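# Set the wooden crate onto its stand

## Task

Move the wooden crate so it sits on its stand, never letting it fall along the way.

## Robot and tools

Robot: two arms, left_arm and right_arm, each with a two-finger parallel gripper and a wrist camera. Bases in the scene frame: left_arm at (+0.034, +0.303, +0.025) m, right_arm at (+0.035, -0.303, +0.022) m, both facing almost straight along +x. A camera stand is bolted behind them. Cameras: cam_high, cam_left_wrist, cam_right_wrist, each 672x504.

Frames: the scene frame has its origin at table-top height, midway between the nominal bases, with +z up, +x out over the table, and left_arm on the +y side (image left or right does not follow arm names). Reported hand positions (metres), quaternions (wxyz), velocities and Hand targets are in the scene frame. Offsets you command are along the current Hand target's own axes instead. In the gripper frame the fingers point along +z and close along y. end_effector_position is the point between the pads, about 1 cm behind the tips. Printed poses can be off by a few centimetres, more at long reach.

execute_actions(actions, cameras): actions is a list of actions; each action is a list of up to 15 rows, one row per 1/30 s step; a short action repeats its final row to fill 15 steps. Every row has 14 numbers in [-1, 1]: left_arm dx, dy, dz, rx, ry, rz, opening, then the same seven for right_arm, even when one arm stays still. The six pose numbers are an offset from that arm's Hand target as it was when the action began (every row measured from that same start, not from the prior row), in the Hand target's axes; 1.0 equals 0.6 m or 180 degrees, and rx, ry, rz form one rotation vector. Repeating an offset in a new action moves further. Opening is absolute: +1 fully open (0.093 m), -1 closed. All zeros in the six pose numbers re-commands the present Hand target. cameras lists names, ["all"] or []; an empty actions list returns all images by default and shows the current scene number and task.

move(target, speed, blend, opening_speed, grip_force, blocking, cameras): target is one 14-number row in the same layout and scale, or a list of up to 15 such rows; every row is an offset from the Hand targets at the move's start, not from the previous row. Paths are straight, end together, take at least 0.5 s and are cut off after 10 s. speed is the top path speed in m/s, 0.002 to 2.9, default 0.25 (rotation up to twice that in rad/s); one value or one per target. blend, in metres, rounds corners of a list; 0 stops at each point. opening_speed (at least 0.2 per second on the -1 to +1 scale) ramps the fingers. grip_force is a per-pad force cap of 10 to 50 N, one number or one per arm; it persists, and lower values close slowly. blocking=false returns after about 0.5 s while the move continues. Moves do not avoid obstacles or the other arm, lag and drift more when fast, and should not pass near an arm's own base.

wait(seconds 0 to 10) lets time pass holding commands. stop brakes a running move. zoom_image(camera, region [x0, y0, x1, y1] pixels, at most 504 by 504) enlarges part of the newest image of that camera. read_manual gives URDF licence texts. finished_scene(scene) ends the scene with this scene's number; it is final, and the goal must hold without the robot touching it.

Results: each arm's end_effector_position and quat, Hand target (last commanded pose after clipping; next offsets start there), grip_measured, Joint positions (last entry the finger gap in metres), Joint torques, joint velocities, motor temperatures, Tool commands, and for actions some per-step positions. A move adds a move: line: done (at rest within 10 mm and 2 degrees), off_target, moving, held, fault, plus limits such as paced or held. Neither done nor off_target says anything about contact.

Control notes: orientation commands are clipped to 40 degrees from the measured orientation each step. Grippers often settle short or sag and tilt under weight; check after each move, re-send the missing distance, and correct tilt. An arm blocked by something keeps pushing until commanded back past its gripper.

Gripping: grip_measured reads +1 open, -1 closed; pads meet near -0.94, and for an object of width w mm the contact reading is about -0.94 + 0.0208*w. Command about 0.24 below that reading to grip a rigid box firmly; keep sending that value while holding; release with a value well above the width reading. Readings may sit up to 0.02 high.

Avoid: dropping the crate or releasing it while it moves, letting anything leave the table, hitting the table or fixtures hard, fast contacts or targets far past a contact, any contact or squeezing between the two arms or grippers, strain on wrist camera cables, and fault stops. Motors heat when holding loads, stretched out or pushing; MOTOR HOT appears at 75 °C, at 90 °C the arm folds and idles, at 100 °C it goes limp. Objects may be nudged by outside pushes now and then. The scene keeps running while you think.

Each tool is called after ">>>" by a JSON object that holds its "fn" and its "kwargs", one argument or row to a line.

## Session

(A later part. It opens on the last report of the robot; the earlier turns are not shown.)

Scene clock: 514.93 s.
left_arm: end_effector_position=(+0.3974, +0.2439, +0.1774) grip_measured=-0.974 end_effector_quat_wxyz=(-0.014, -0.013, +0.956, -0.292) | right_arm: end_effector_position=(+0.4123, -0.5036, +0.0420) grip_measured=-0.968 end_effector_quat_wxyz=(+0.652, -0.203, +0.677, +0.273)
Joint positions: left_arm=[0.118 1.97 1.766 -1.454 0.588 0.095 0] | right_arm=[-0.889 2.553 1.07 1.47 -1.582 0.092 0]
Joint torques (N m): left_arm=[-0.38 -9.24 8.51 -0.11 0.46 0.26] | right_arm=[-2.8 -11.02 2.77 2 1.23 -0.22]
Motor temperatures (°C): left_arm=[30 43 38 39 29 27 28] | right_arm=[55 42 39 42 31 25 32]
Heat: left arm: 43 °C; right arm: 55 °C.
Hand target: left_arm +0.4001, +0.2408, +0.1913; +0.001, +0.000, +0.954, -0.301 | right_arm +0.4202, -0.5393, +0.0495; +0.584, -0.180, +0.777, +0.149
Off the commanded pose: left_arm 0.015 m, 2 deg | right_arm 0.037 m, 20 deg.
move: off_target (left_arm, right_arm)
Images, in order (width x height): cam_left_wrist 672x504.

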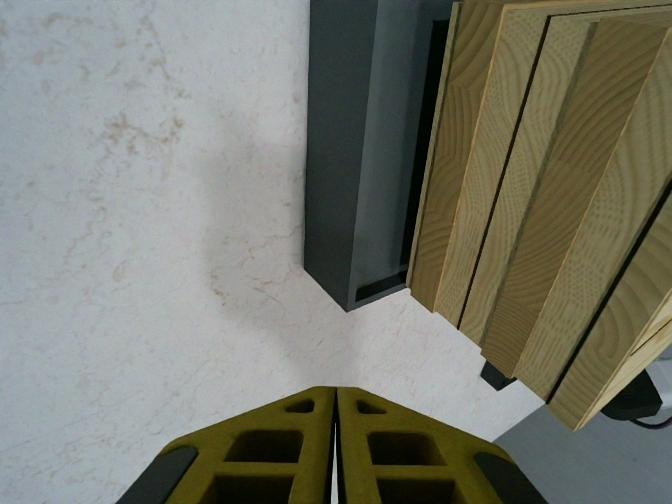

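>>> {"fn": "move", "kwargs": {
  "target": [
    [-0.367, -0.135, 0.156, -0.194, 0, 0, -0.98, 0, 0, 0, 0, 0, 0, -1],
    [-0.367, -0.029, 0.307, -0.194, 0, 0, -0.98, 0, 0, 0, 0, 0, 0, -1]
  ],
  "speed": 0.25,
  "blend": [0.02, 0],
  "cameras": ["cam_high", "cam_left_wrist"]
}}

Scene clock: 533.43 s.
left_arm: end_effector_position=(+0.6076, +0.1192, +0.0373) grip_measured=-0.974 end_effector_quat_wxyz=(+0.160, -0.003, +0.985, -0.063) | right_arm: end_effector_position=(+0.4123, -0.5036, +0.0420) grip_measured=-0.968 end_effector_quat_wxyz=(+0.652, -0.203, +0.677, +0.273)
Joint positions: left_arm=[-0.281 2.864 2.842 -1.204 0.024 -0.315 0] | right_arm=[-0.889 2.553 1.07 1.47 -1.582 0.092 0]
Joint torques (N m): left_arm=[-0.5 -13.98 8.13 1.11 -0.15 0.15] | right_arm=[-2.8 -11.11 2.73 2 1.23 -0.19]
Motor temperatures (°C): left_arm=[30 45 40 39 29 27 28] | right_arm=[49 44 38 43 32 25 32]
Heat: left arm: 45 °C; right arm: 49 °C.
Hand target: left_arm +0.6207, +0.1210, +0.0507; +0.001, +0.000, +1.000, -0.001 | right_arm +0.4202, -0.5393, +0.0495; +0.584, -0.180, +0.777, +0.149
Off the commanded pose: left_arm 0.019 m, 20 deg | right_arm 0.037 m, 20 deg.
elbow stopped short (left arm): the move would have taken joint 3 (elbow) straighter than the controller allows.
move: off_target (left_arm, right_arm)
Images, in order (width x height): cam_high 672x504, cam_left_wrist 672x504.

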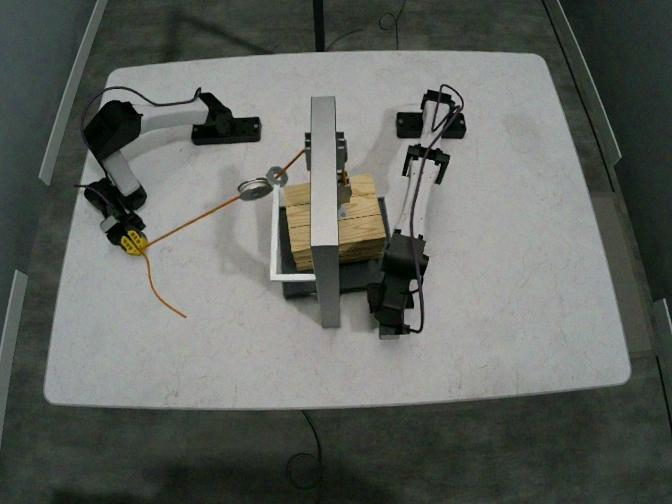

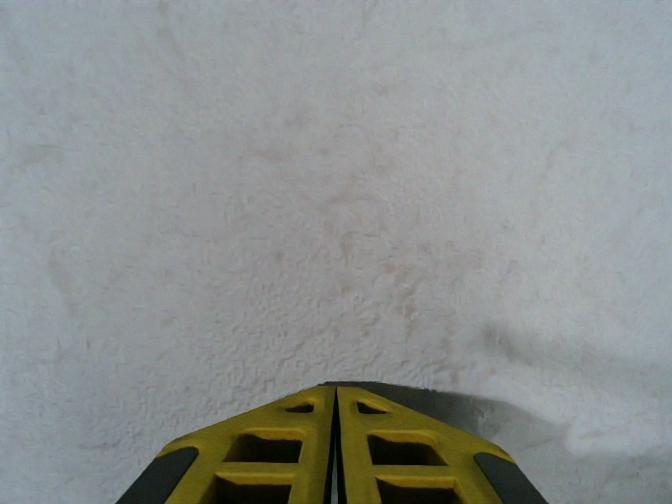

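>>> {"fn": "move", "kwargs": {
  "target": [0.076, -0.01, -0.007, 0, 0, 0, -0.98, 0, 0, 0, 0, 0, 0, -1],
  "speed": 0.15,
  "cameras": ["cam_high"]
}}

>>> {"fn": "zoom_image", "kwargs": {
  "camera": "cam_high",
  "region": [250, 160, 430, 340]
}}

Scene clock: 538.87 s.
left_arm: end_effector_position=(+0.5879, +0.1201, +0.0321) grip_measured=-0.974 end_effector_quat_wxyz=(+0.125, -0.001, +0.991, -0.042) | right_arm: end_effector_position=(+0.4123, -0.5036, +0.0420) grip_measured=-0.968 end_effector_quat_wxyz=(+0.652, -0.203, +0.677, +0.273)
Joint positions: left_arm=[-0.296 2.862 2.842 -1.287 0.001 -0.322 0] | right_arm=[-0.889 2.553 1.07 1.47 -1.582 0.092 0]
Joint torques (N m): left_arm=[-1.24 -16.68 8.01 -0.01 -0.08 0.03] | right_arm=[-2.77 -11.04 2.58 2 1.2 -0.22]
Heat: left arm: 49 °C; right arm: 48 °C.
Hand target: left_arm +0.5751, +0.1150, +0.0549; +0.001, +0.000, +1.000, -0.001 | right_arm +0.4202, -0.5393, +0.0495; +0.584, -0.180, +0.777, +0.149
Off the commanded pose: left_arm 0.027 m, 15 deg | right_arm 0.037 m, 20 deg.
elbow stopped short (left arm): the move would have taken joint 3 (elbow) straighter than the controller allows.
move: off_target (left_arm, right_arm)
Images, in order (width x height): cam_high 672x504.

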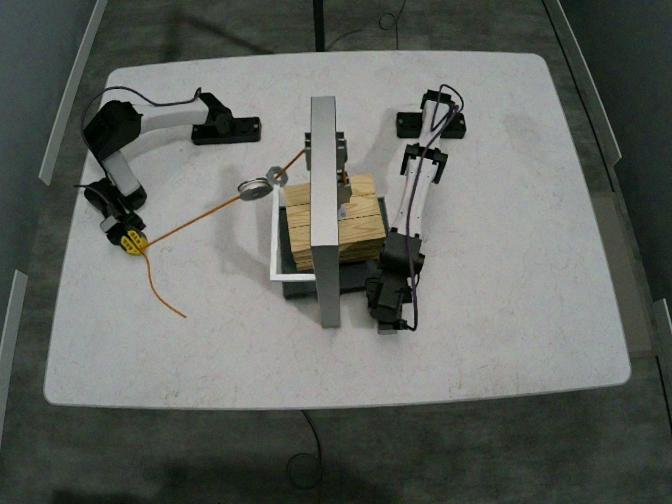

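Scaled by 2.800 from the camera's 672x504 image, which has a finer 960x720 frame.

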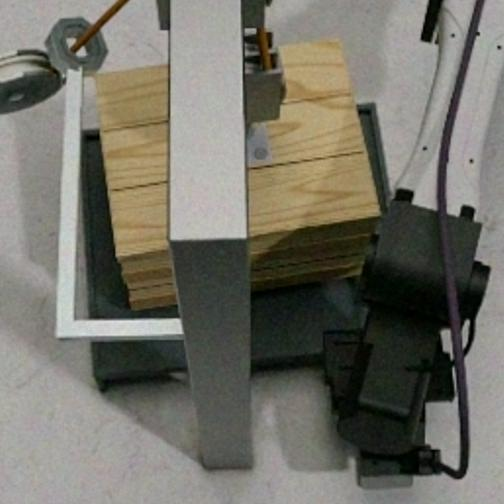

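>>> {"fn": "move", "kwargs": {
  "target": [0.042, 0, -0.015, 0, 0, 0, -0.98, 0, 0, 0, 0, 0, 0, -1],
  "speed": 0.1,
  "cameras": ["cam_high"]
}}

>>> {"fn": "zoom_image", "kwargs": {
  "camera": "cam_high",
  "region": [250, 160, 430, 340]
}}

Scene clock: 542.77 s.
left_arm: end_effector_position=(+0.5735, +0.1221, +0.0312) grip_measured=-0.974 end_effector_quat_wxyz=(+0.099, -0.012, +0.995, -0.029) | right_arm: end_effector_position=(+0.4123, -0.5036, +0.0420) grip_measured=-0.968 end_effector_quat_wxyz=(+0.652, -0.203, +0.677, +0.273)
Joint positions: left_arm=[-0.304 2.858 2.842 -1.35 -0.01 -0.35 0] | right_arm=[-0.889 2.553 1.07 1.47 -1.582 0.092 0]
Joint torques (N m): left_arm=[-1.83 -18.55 7.62 -0.43 0.01 0.09] | right_arm=[-2.78 -11.07 2.61 1.99 1.22 -0.21]
Motor temperatures (°C): left_arm=[30 52 41 39 28 26 28] | right_arm=[47 45 38 43 32 25 32]
Heat: left arm: 52 °C; right arm: 47 °C.
Hand target: left_arm +0.5498, +0.1150, +0.0638; +0.001, +0.000, +1.000, -0.001 | right_arm +0.4202, -0.5393, +0.0495; +0.584, -0.180, +0.777, +0.149
Off the commanded pose: left_arm 0.041 m, 12 deg | right_arm 0.037 m, 20 deg.
move: off_target (left_arm, right_arm)
Images, in order (width x height): cam_high 672x504.

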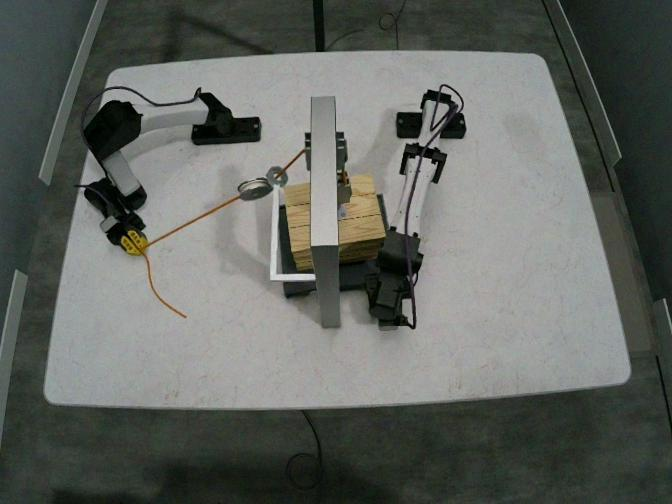

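Scaled by 2.800 from the camera's 672x504 image, which has a finer 960x720 frame.

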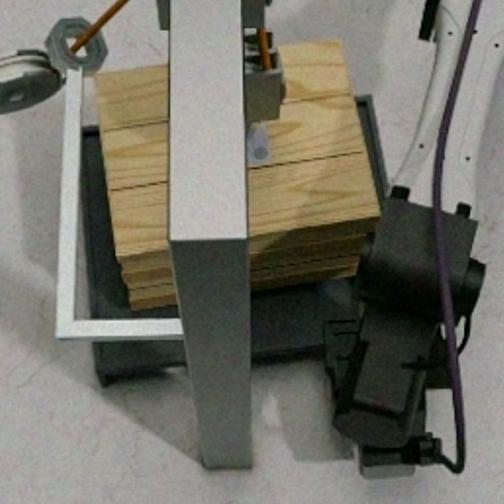

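>>> {"fn": "move", "kwargs": {
  "target": [
    [-0.075, 0, 0, 0, 0, 0, -0.98, 0, 0, 0, 0, 0, 0, -1],
    [-0.075, 0.1, -0.22, 0, 0, 0, -0.98, 0, 0, 0, 0, 0, 0, -1],
    [0.1, 0.33, -0.22, 0, 0, 0, -0.98, 0, 0, 0, 0, 0, 0, -1]
  ],
  "speed": 0.25,
  "blend": [0.01, 0.03, 0],
  "cameras": ["cam_high"]
}}

>>> {"fn": "zoom_image", "kwargs": {
  "camera": "cam_high",
  "region": [250, 140, 430, 310]
}}

Scene clock: 551.33 s.
left_arm: end_effector_position=(+0.4995, +0.3168, +0.1743) grip_measured=-0.974 end_effector_quat_wxyz=(+0.061, -0.010, +0.998, +0.002) | right_arm: end_effector_position=(+0.4123, -0.5036, +0.0420) grip_measured=-0.968 end_effector_quat_wxyz=(+0.652, -0.203, +0.677, +0.273)
Joint positions: left_arm=[0.052 2.304 2.388 -1.532 -0.001 0.009 0] | right_arm=[-0.889 2.553 1.07 1.47 -1.582 0.092 0]
Joint torques (N m): left_arm=[-0.49 -15.23 5.16 0.15 -0.01 0.19] | right_arm=[-2.88 -11.11 2.58 1.98 1.21 -0.22]
Motor temperatures (°C): left_arm=[30 59 41 39 28 26 28] | right_arm=[46 45 38 43 33 25 32]
Heat: left arm: 59 °C; right arm: 46 °C.
Hand target: left_arm +0.4895, +0.3132, +0.1955; +0.001, +0.000, +1.000, -0.001 | right_arm +0.4202, -0.5393, +0.0495; +0.584, -0.180, +0.777, +0.149
Off the commanded pose: left_arm 0.024 m, 7 deg | right_arm 0.037 m, 20 deg.
elbow stopped short (left arm): the move would have taken joint 3 (elbow) straighter than the controller allows.
joint sent to its limit (left arm) — joint 4 (wrist pitch), lower limit. The joint targets are off in position and orientation.
move: off_target (left_arm, right_arm)
Images, in order (width x height): cam_high 672x504.

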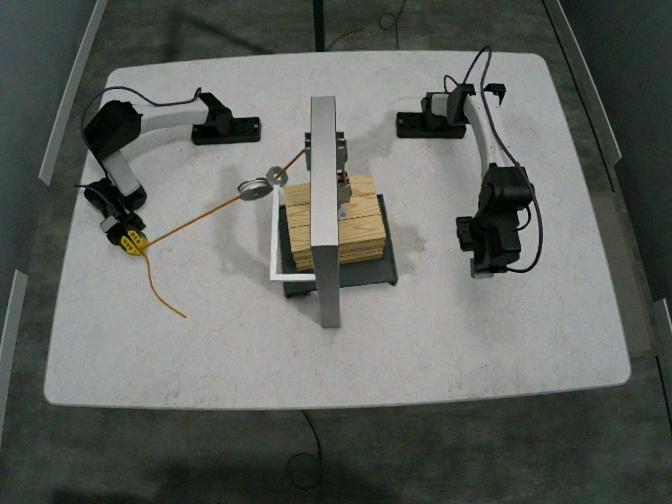

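Scaled by 2.800 from the camera's 672x504 image, which has a finer 960x720 frame.

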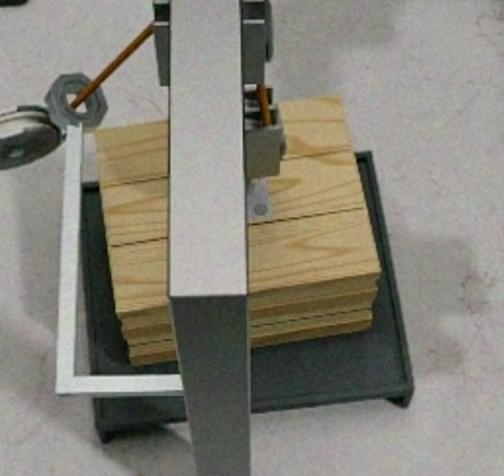

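>>> {"fn": "move", "kwargs": {
  "target": [0.216, 0.078, -0.0075, 0, 0, 0, -0.98, -0.012, 0.119, 0.021, 0, 0, 0, -1],
  "speed": [0.06],
  "cameras": ["cam_high"]
}}

>>> {"fn": "zoom_image", "kwargs": {
  "camera": "cam_high",
  "region": [250, 140, 430, 310]
}}

Scene clock: 560.37 s.
left_arm: end_effector_position=(+0.3630, +0.3593, +0.1883) grip_measured=-0.974 end_effector_quat_wxyz=(-0.017, -0.005, +1.000, -0.002) | right_arm: end_effector_position=(+0.3867, -0.4343, +0.0662) grip_measured=-0.968 end_effector_quat_wxyz=(+0.615, -0.199, +0.729, +0.225)
Joint positions: left_arm=[0.192 1.848 1.761 -1.517 -0.001 0.159 0] | right_arm=[-0.807 2.07 0.734 0.545 -1.37 -0.697 0]
Joint torques (N m): left_arm=[-0.06 -10.96 5.08 0.16 0 0.19] | right_arm=[-1.5 -8.66 6.11 1.23 1.02 -0.27]
Motor temperatures (°C): left_arm=[30 59 40 38 28 26 28] | right_arm=[44 45 38 43 33 25 32]
Heat: left arm: 59 °C; right arm: 45 °C.
Hand target: left_arm +0.3598, +0.3598, +0.1997; +0.001, +0.000, +1.000, -0.001 | right_arm +0.4004, -0.4694, +0.0545; +0.584, -0.180, +0.777, +0.149
Off the commanded pose: left_arm 0.012 m, 2 deg | right_arm 0.039 m, 11 deg.
move: off_target (left_arm, right_arm)
Images, in order (width x height): cam_high 672x504.

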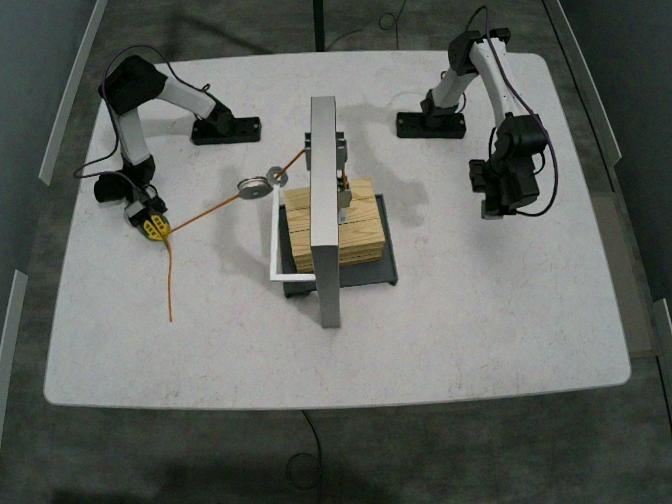

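Scaled by 2.800 from the camera's 672x504 image, which has a finer 960x720 frame.

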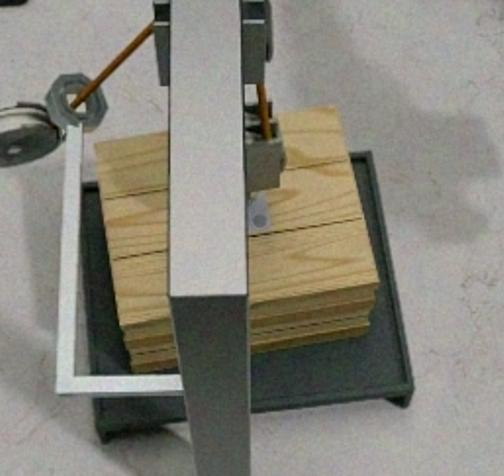

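>>> {"fn": "move", "kwargs": {
  "target": [-0.067, -0.183, 0.008, 0.194, 0, 0, -0.98, 0, 0, 0, 0, 0, 0, -1],
  "speed": 0.25,
  "cameras": ["cam_left_wrist"]
}}

Scene clock: 566.03 s.
left_arm: end_effector_position=(+0.3923, +0.2537, +0.1865) grip_measured=-0.974 end_effector_quat_wxyz=(-0.017, -0.005, +0.957, -0.290) | right_arm: end_effector_position=(+0.3871, -0.4348, +0.0673) grip_measured=-0.968 end_effector_quat_wxyz=(+0.616, -0.200, +0.729, +0.222)
Joint positions: left_arm=[0.144 1.97 1.802 -1.519 0.58 0.146 0] | right_arm=[-0.807 2.065 0.734 0.545 -1.367 -0.697 0]
Joint torques (N m): left_arm=[-0.65 -8.25 8.05 0.14 0.53 0.08] | right_arm=[-2.22 -8.8 5.05 1.36 0.87 -0.23]
Motor temperatures (°C): left_arm=[30 57 40 38 28 26 28] | right_arm=[44 45 38 42 32 25 32]
Heat: left arm: 57 °C; right arm: 45 °C.
Hand target: left_arm +0.4001, +0.2501, +0.1951; +0.001, +0.000, +0.954, -0.301 | right_arm +0.3955, -0.4687, +0.0563; +0.594, -0.173, +0.771, +0.148 (not the last commanded pose)
Off the commanded pose: left_arm 0.012 m, 2 deg | right_arm 0.039 m, 11 deg.
move: off_target (left_arm, right_arm)
Images, in order (width x height): cam_left_wrist 672x504.

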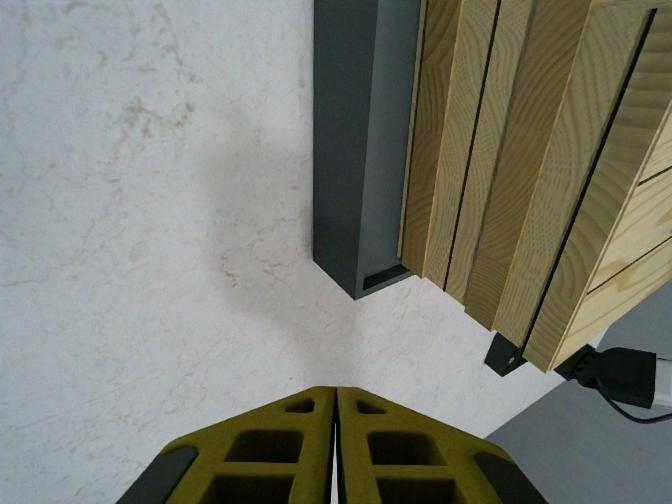

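>>> {"fn": "zoom_image", "kwargs": {
  "camera": "cam_left_wrist",
  "region": [300, 140, 540, 320]
}}

Scaled by 2.100 from the camera's 672x504 image, which has a finer 960x720 frame.

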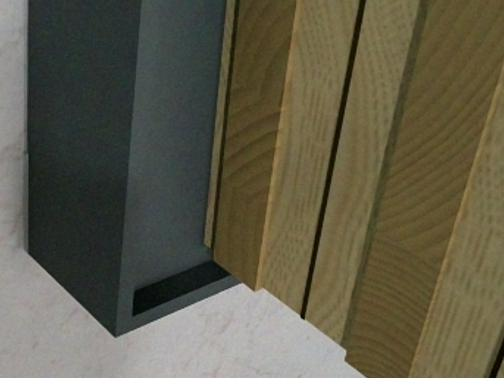

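>>> {"fn": "move", "kwargs": {
  "target": [0, 0, 0, 0, 0, 0, -0.98, -0.0175, 0.105, 0.01, 0, 0, 0, -1],
  "speed": 0.06,
  "cameras": ["cam_high", "cam_left_wrist"]
}}

>>> {"fn": "zoom_image", "kwargs": {
  "camera": "cam_high",
  "region": [250, 140, 430, 310]
}}

>>> {"fn": "zoom_image", "kwargs": {
  "camera": "cam_left_wrist",
  "region": [300, 140, 540, 320]
}}

Scene clock: 575.80 s.
left_arm: end_effector_position=(+0.3923, +0.2537, +0.1865) grip_measured=-0.974 end_effector_quat_wxyz=(-0.017, -0.005, +0.957, -0.290) | right_arm: end_effector_position=(+0.3703, -0.4040, +0.0553) grip_measured=-0.968 end_effector_quat_wxyz=(+0.580, -0.160, +0.780, +0.174)
Joint positions: left_arm=[0.144 1.97 1.802 -1.519 0.58 0.146 0] | right_arm=[-0.741 1.929 0.498 0.725 -1.148 -0.571 0]
Joint torques (N m): left_arm=[-0.65 -8.25 8.05 0.14 0.52 0.09] | right_arm=[0.65 -8.24 3.11 2.28 -0.37 -0.01]
Heat: left arm: 54 °C; right arm: 45 °C.
Hand target: left_arm +0.4001, +0.2501, +0.1951; +0.001, +0.000, +0.954, -0.301 | right_arm +0.3752, -0.4087, +0.0664; +0.594, -0.173, +0.771, +0.148
Off the commanded pose: left_arm 0.012 m, 2 deg | right_arm 0.013 m, 4 deg.
move: off_target (left_arm, right_arm)
Images, in order (width x height): cam_high 672x504, cam_left_wrist 672x504.

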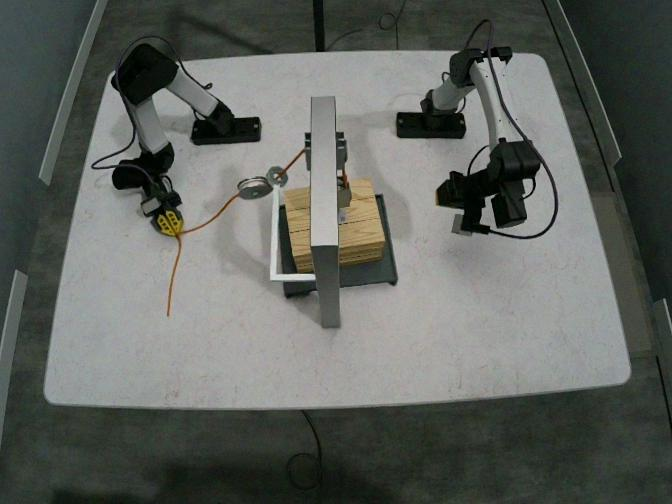

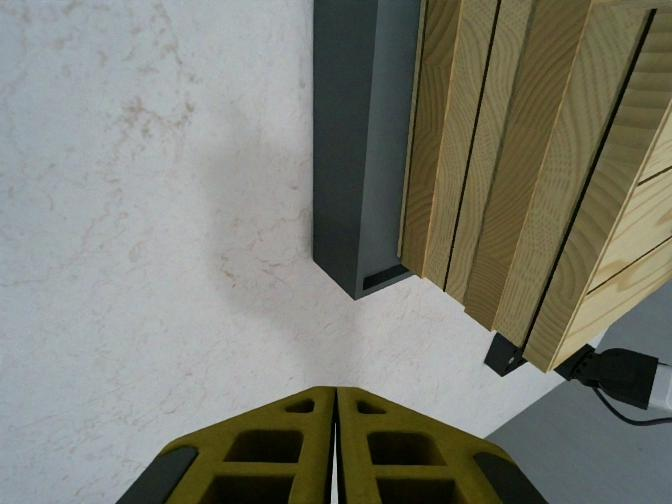

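Scaled by 2.800 from the camera's 672x504 image, which has a finer 960x720 frame.

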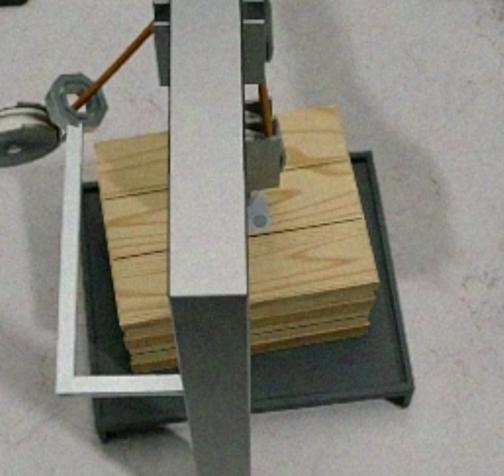

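Scaled by 2.100 from the camera's 672x504 image, which has a finer 960x720 frame.

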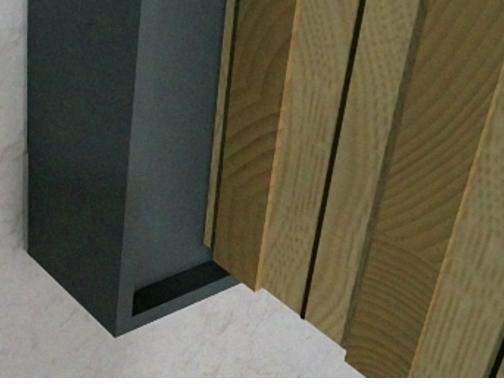

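>>> {"fn": "move", "kwargs": {
  "target": [0, 0, 0, 0, 0, 0, -0.98, -0.006, 0.13, 0.036, 0, 0, 0, -1],
  "speed": 0.1,
  "cameras": ["cam_high", "cam_right_wrist", "cam_left_wrist"]
}}

>>> {"fn": "zoom_image", "kwargs": {
  "camera": "cam_high",
  "region": [190, 140, 430, 310]
}}

Scene clock: 583.90 s.
left_arm: end_effector_position=(+0.3923, +0.2537, +0.1865) grip_measured=-0.974 end_effector_quat_wxyz=(-0.017, -0.005, +0.957, -0.290) | right_arm: end_effector_position=(+0.3561, -0.3275, +0.0590) grip_measured=-0.968 end_effector_quat_wxyz=(+0.579, -0.166, +0.781, +0.165)
Joint positions: left_arm=[0.144 1.97 1.802 -1.519 0.58 0.146 0] | right_arm=[-0.508 1.858 0.223 1.148 -0.942 -0.336 0]
Joint torques (N m): left_arm=[-0.65 -8.25 8.05 0.14 0.53 0.08] | right_arm=[0.73 -4.52 2.25 2.77 -0.19 0]
Motor temperatures (°C): left_arm=[30 52 40 37 29 26 28] | right_arm=[42 44 38 45 31 25 32]
Heat: left arm: 52 °C; right arm: 45 °C.
Hand target: left_arm +0.4001, +0.2501, +0.1951; +0.001, +0.000, +0.954, -0.301 | right_arm +0.3601, -0.3291, +0.0662; +0.594, -0.173, +0.771, +0.148
Off the commanded pose: left_arm 0.012 m, 2 deg | right_arm 0.008 m, 3 deg.
move: off_target (left_arm, right_arm)

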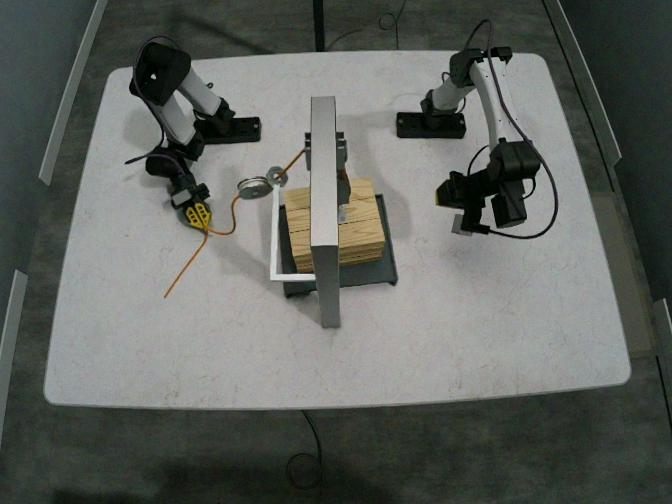

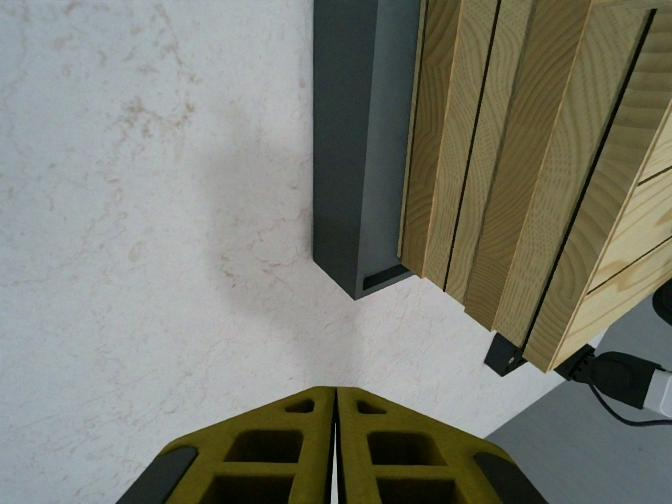

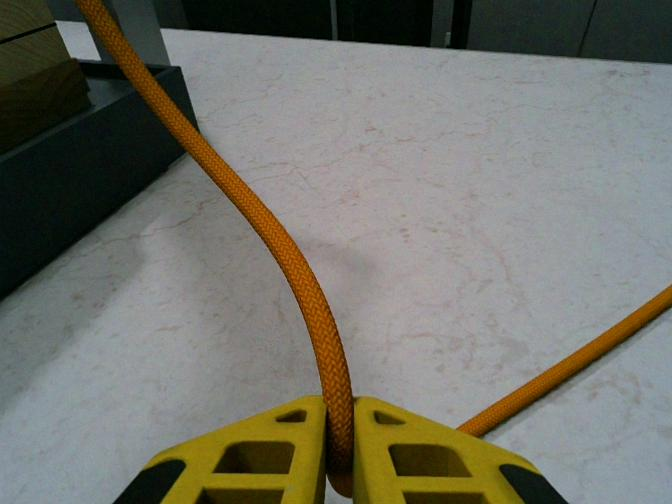

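Scaled by 2.100 from the camera's 672x504 image, which has a finer 960x720 frame.

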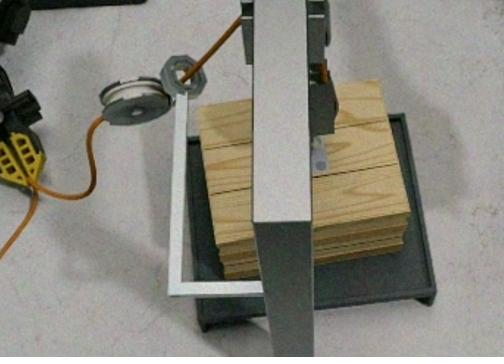

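>>> {"fn": "zoom_image", "kwargs": {
  "camera": "cam_right_wrist",
  "region": [0, 0, 220, 220]
}}

>>> {"fn": "move", "kwargs": {
  "target": [0, 0, 0, 0, 0, 0, -0.98, 0, 0, 0, 0, 0, 0, 0.2],
  "opening_speed": 0.8,
  "cameras": ["cam_right_wrist"]
}}

Scaled by 2.291 from the camera's 672x504 image, which has a finer 960x720 frame.

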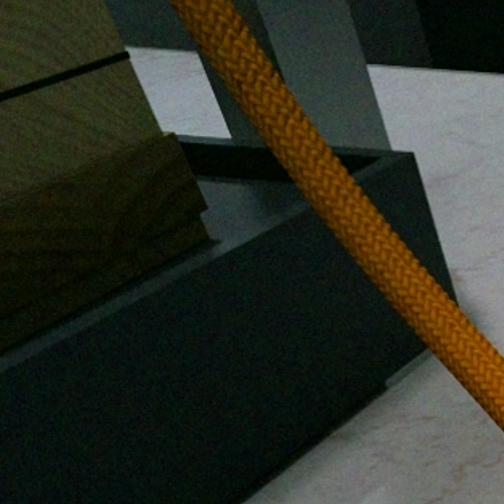

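Scene clock: 588.60 s.
left_arm: end_effector_position=(+0.3923, +0.2537, +0.1865) grip_measured=-0.974 end_effector_quat_wxyz=(-0.017, -0.005, +0.957, -0.290) | right_arm: end_effector_position=(+0.3561, -0.3275, +0.0590) grip_measured=+0.198 end_effector_quat_wxyz=(+0.579, -0.166, +0.781, +0.165)
Joint positions: left_arm=[0.144 1.97 1.802 -1.519 0.58 0.146 0] | right_arm=[-0.508 1.858 0.223 1.148 -0.942 -0.336 0.055]
Joint torques (N m): left_arm=[-0.65 -8.25 8.06 0.14 0.52 0.09] | right_arm=[0.83 -4.41 2.21 2.75 -0.2 0.01]
Heat: left arm: 51 °C; right arm: 46 °C.
Hand target: left_arm +0.4001, +0.2501, +0.1951; +0.001, +0.000, +0.954, -0.301 | right_arm +0.3601, -0.3291, +0.0662; +0.594, -0.173, +0.771, +0.148
Off the commanded pose: left_arm 0.012 m, 2 deg | right_arm 0.008 m, 3 deg.
move: off_target (left_arm, right_arm)
Images, in order (width x height): cam_right_wrist 672x504.

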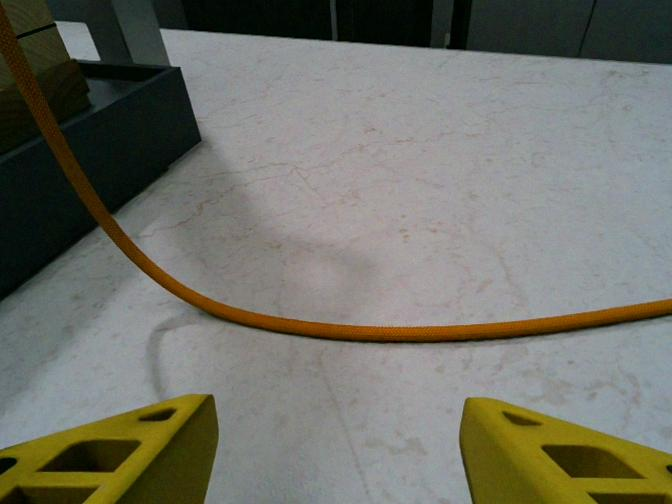

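>>> {"fn": "move", "kwargs": {
  "target": [0, 0.08, -0.08, 0, 0, 0, -0.98, -0.15, -0.03, -0.06, 0, 0, 0, 0.2],
  "speed": 0.2,
  "cameras": ["all"]
}}

>>> {"fn": "zoom_image", "kwargs": {
  "camera": "cam_right_wrist",
  "region": [0, 0, 300, 300]
}}

>>> {"fn": "zoom_image", "kwargs": {
  "camera": "cam_high",
  "region": [230, 140, 430, 310]
}}

Scene clock: 596.50 s.
left_arm: end_effector_position=(+0.3999, +0.3198, +0.1910) grip_measured=-0.974 end_effector_quat_wxyz=(+0.032, -0.028, +0.957, -0.288) | right_arm: end_effector_position=(+0.3532, -0.3516, +0.1451) grip_measured=+0.198 end_effector_quat_wxyz=(+0.581, -0.150, +0.784, +0.159)
Joint positions: left_arm=[0.324 1.983 1.841 -1.534 0.58 0.274 0] | right_arm=[-0.602 1.315 0.378 0.407 -0.997 -0.379 0.055]
Joint torques (N m): left_arm=[-0.53 -10.02 8.49 -0.17 0.38 0.26] | right_arm=[-0.08 -4.71 8.23 1.82 -0.53 -0.31]
Heat: left arm: 49 °C; right arm: 47 °C.
Hand target: left_arm +0.4001, +0.3169, +0.2069; +0.001, +0.000, +0.954, -0.301 | right_arm +0.3579, -0.3526, +0.1619; +0.594, -0.173, +0.771, +0.148
Off the commanded pose: left_arm 0.016 m, 5 deg | right_arm 0.018 m, 4 deg.
joint sent to its limit (left arm) — joint 4 (wrist pitch), lower limit. The joint targets are off in position and orientation.
move: off_target (left_arm, right_arm)

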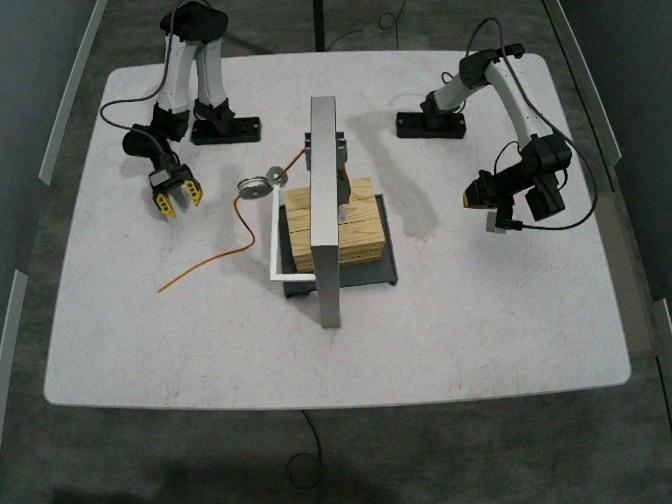

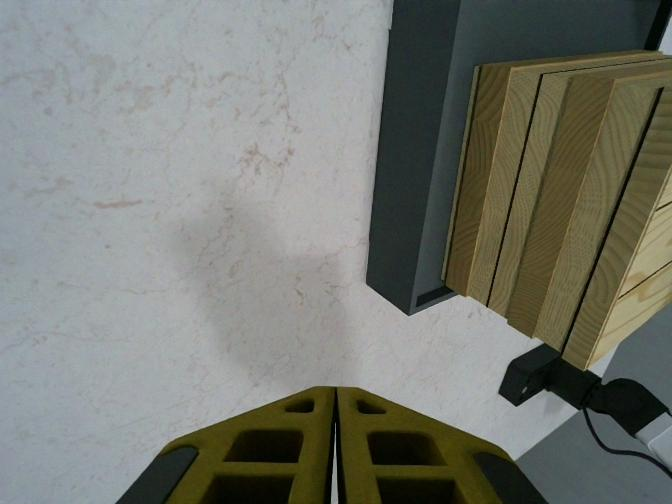

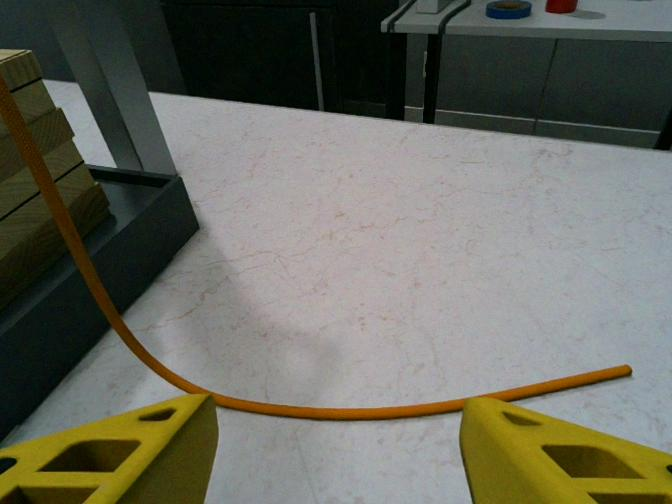

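Scaled by 1.680 from the camera's 672x504 image, which has a finer 960x720 frame.

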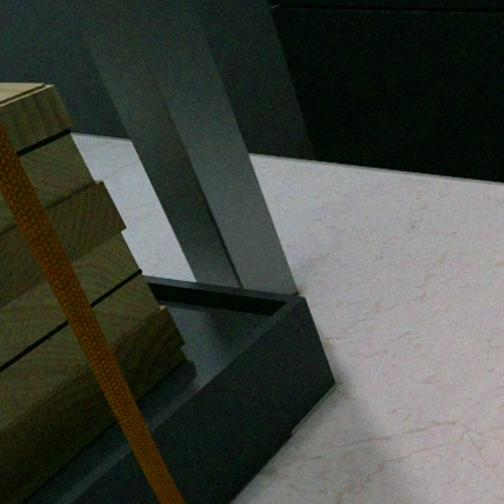

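Scaled by 2.520 from the camera's 672x504 image, which has a finer 960x720 frame.

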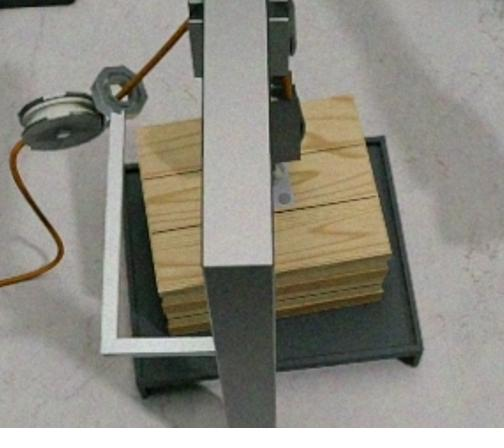

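>>> {"fn": "zoom_image", "kwargs": {
  "camera": "cam_left_wrist",
  "region": [350, 30, 670, 350]
}}

Scaled by 1.575 from the camera's 672x504 image, which has a finer 960x720 frame.

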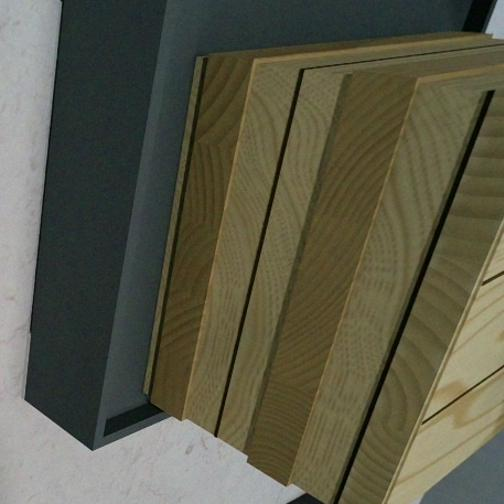

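>>> {"fn": "finished_scene", "kwargs": {
  "scene": 1
}}

The scene is finished: the task was done.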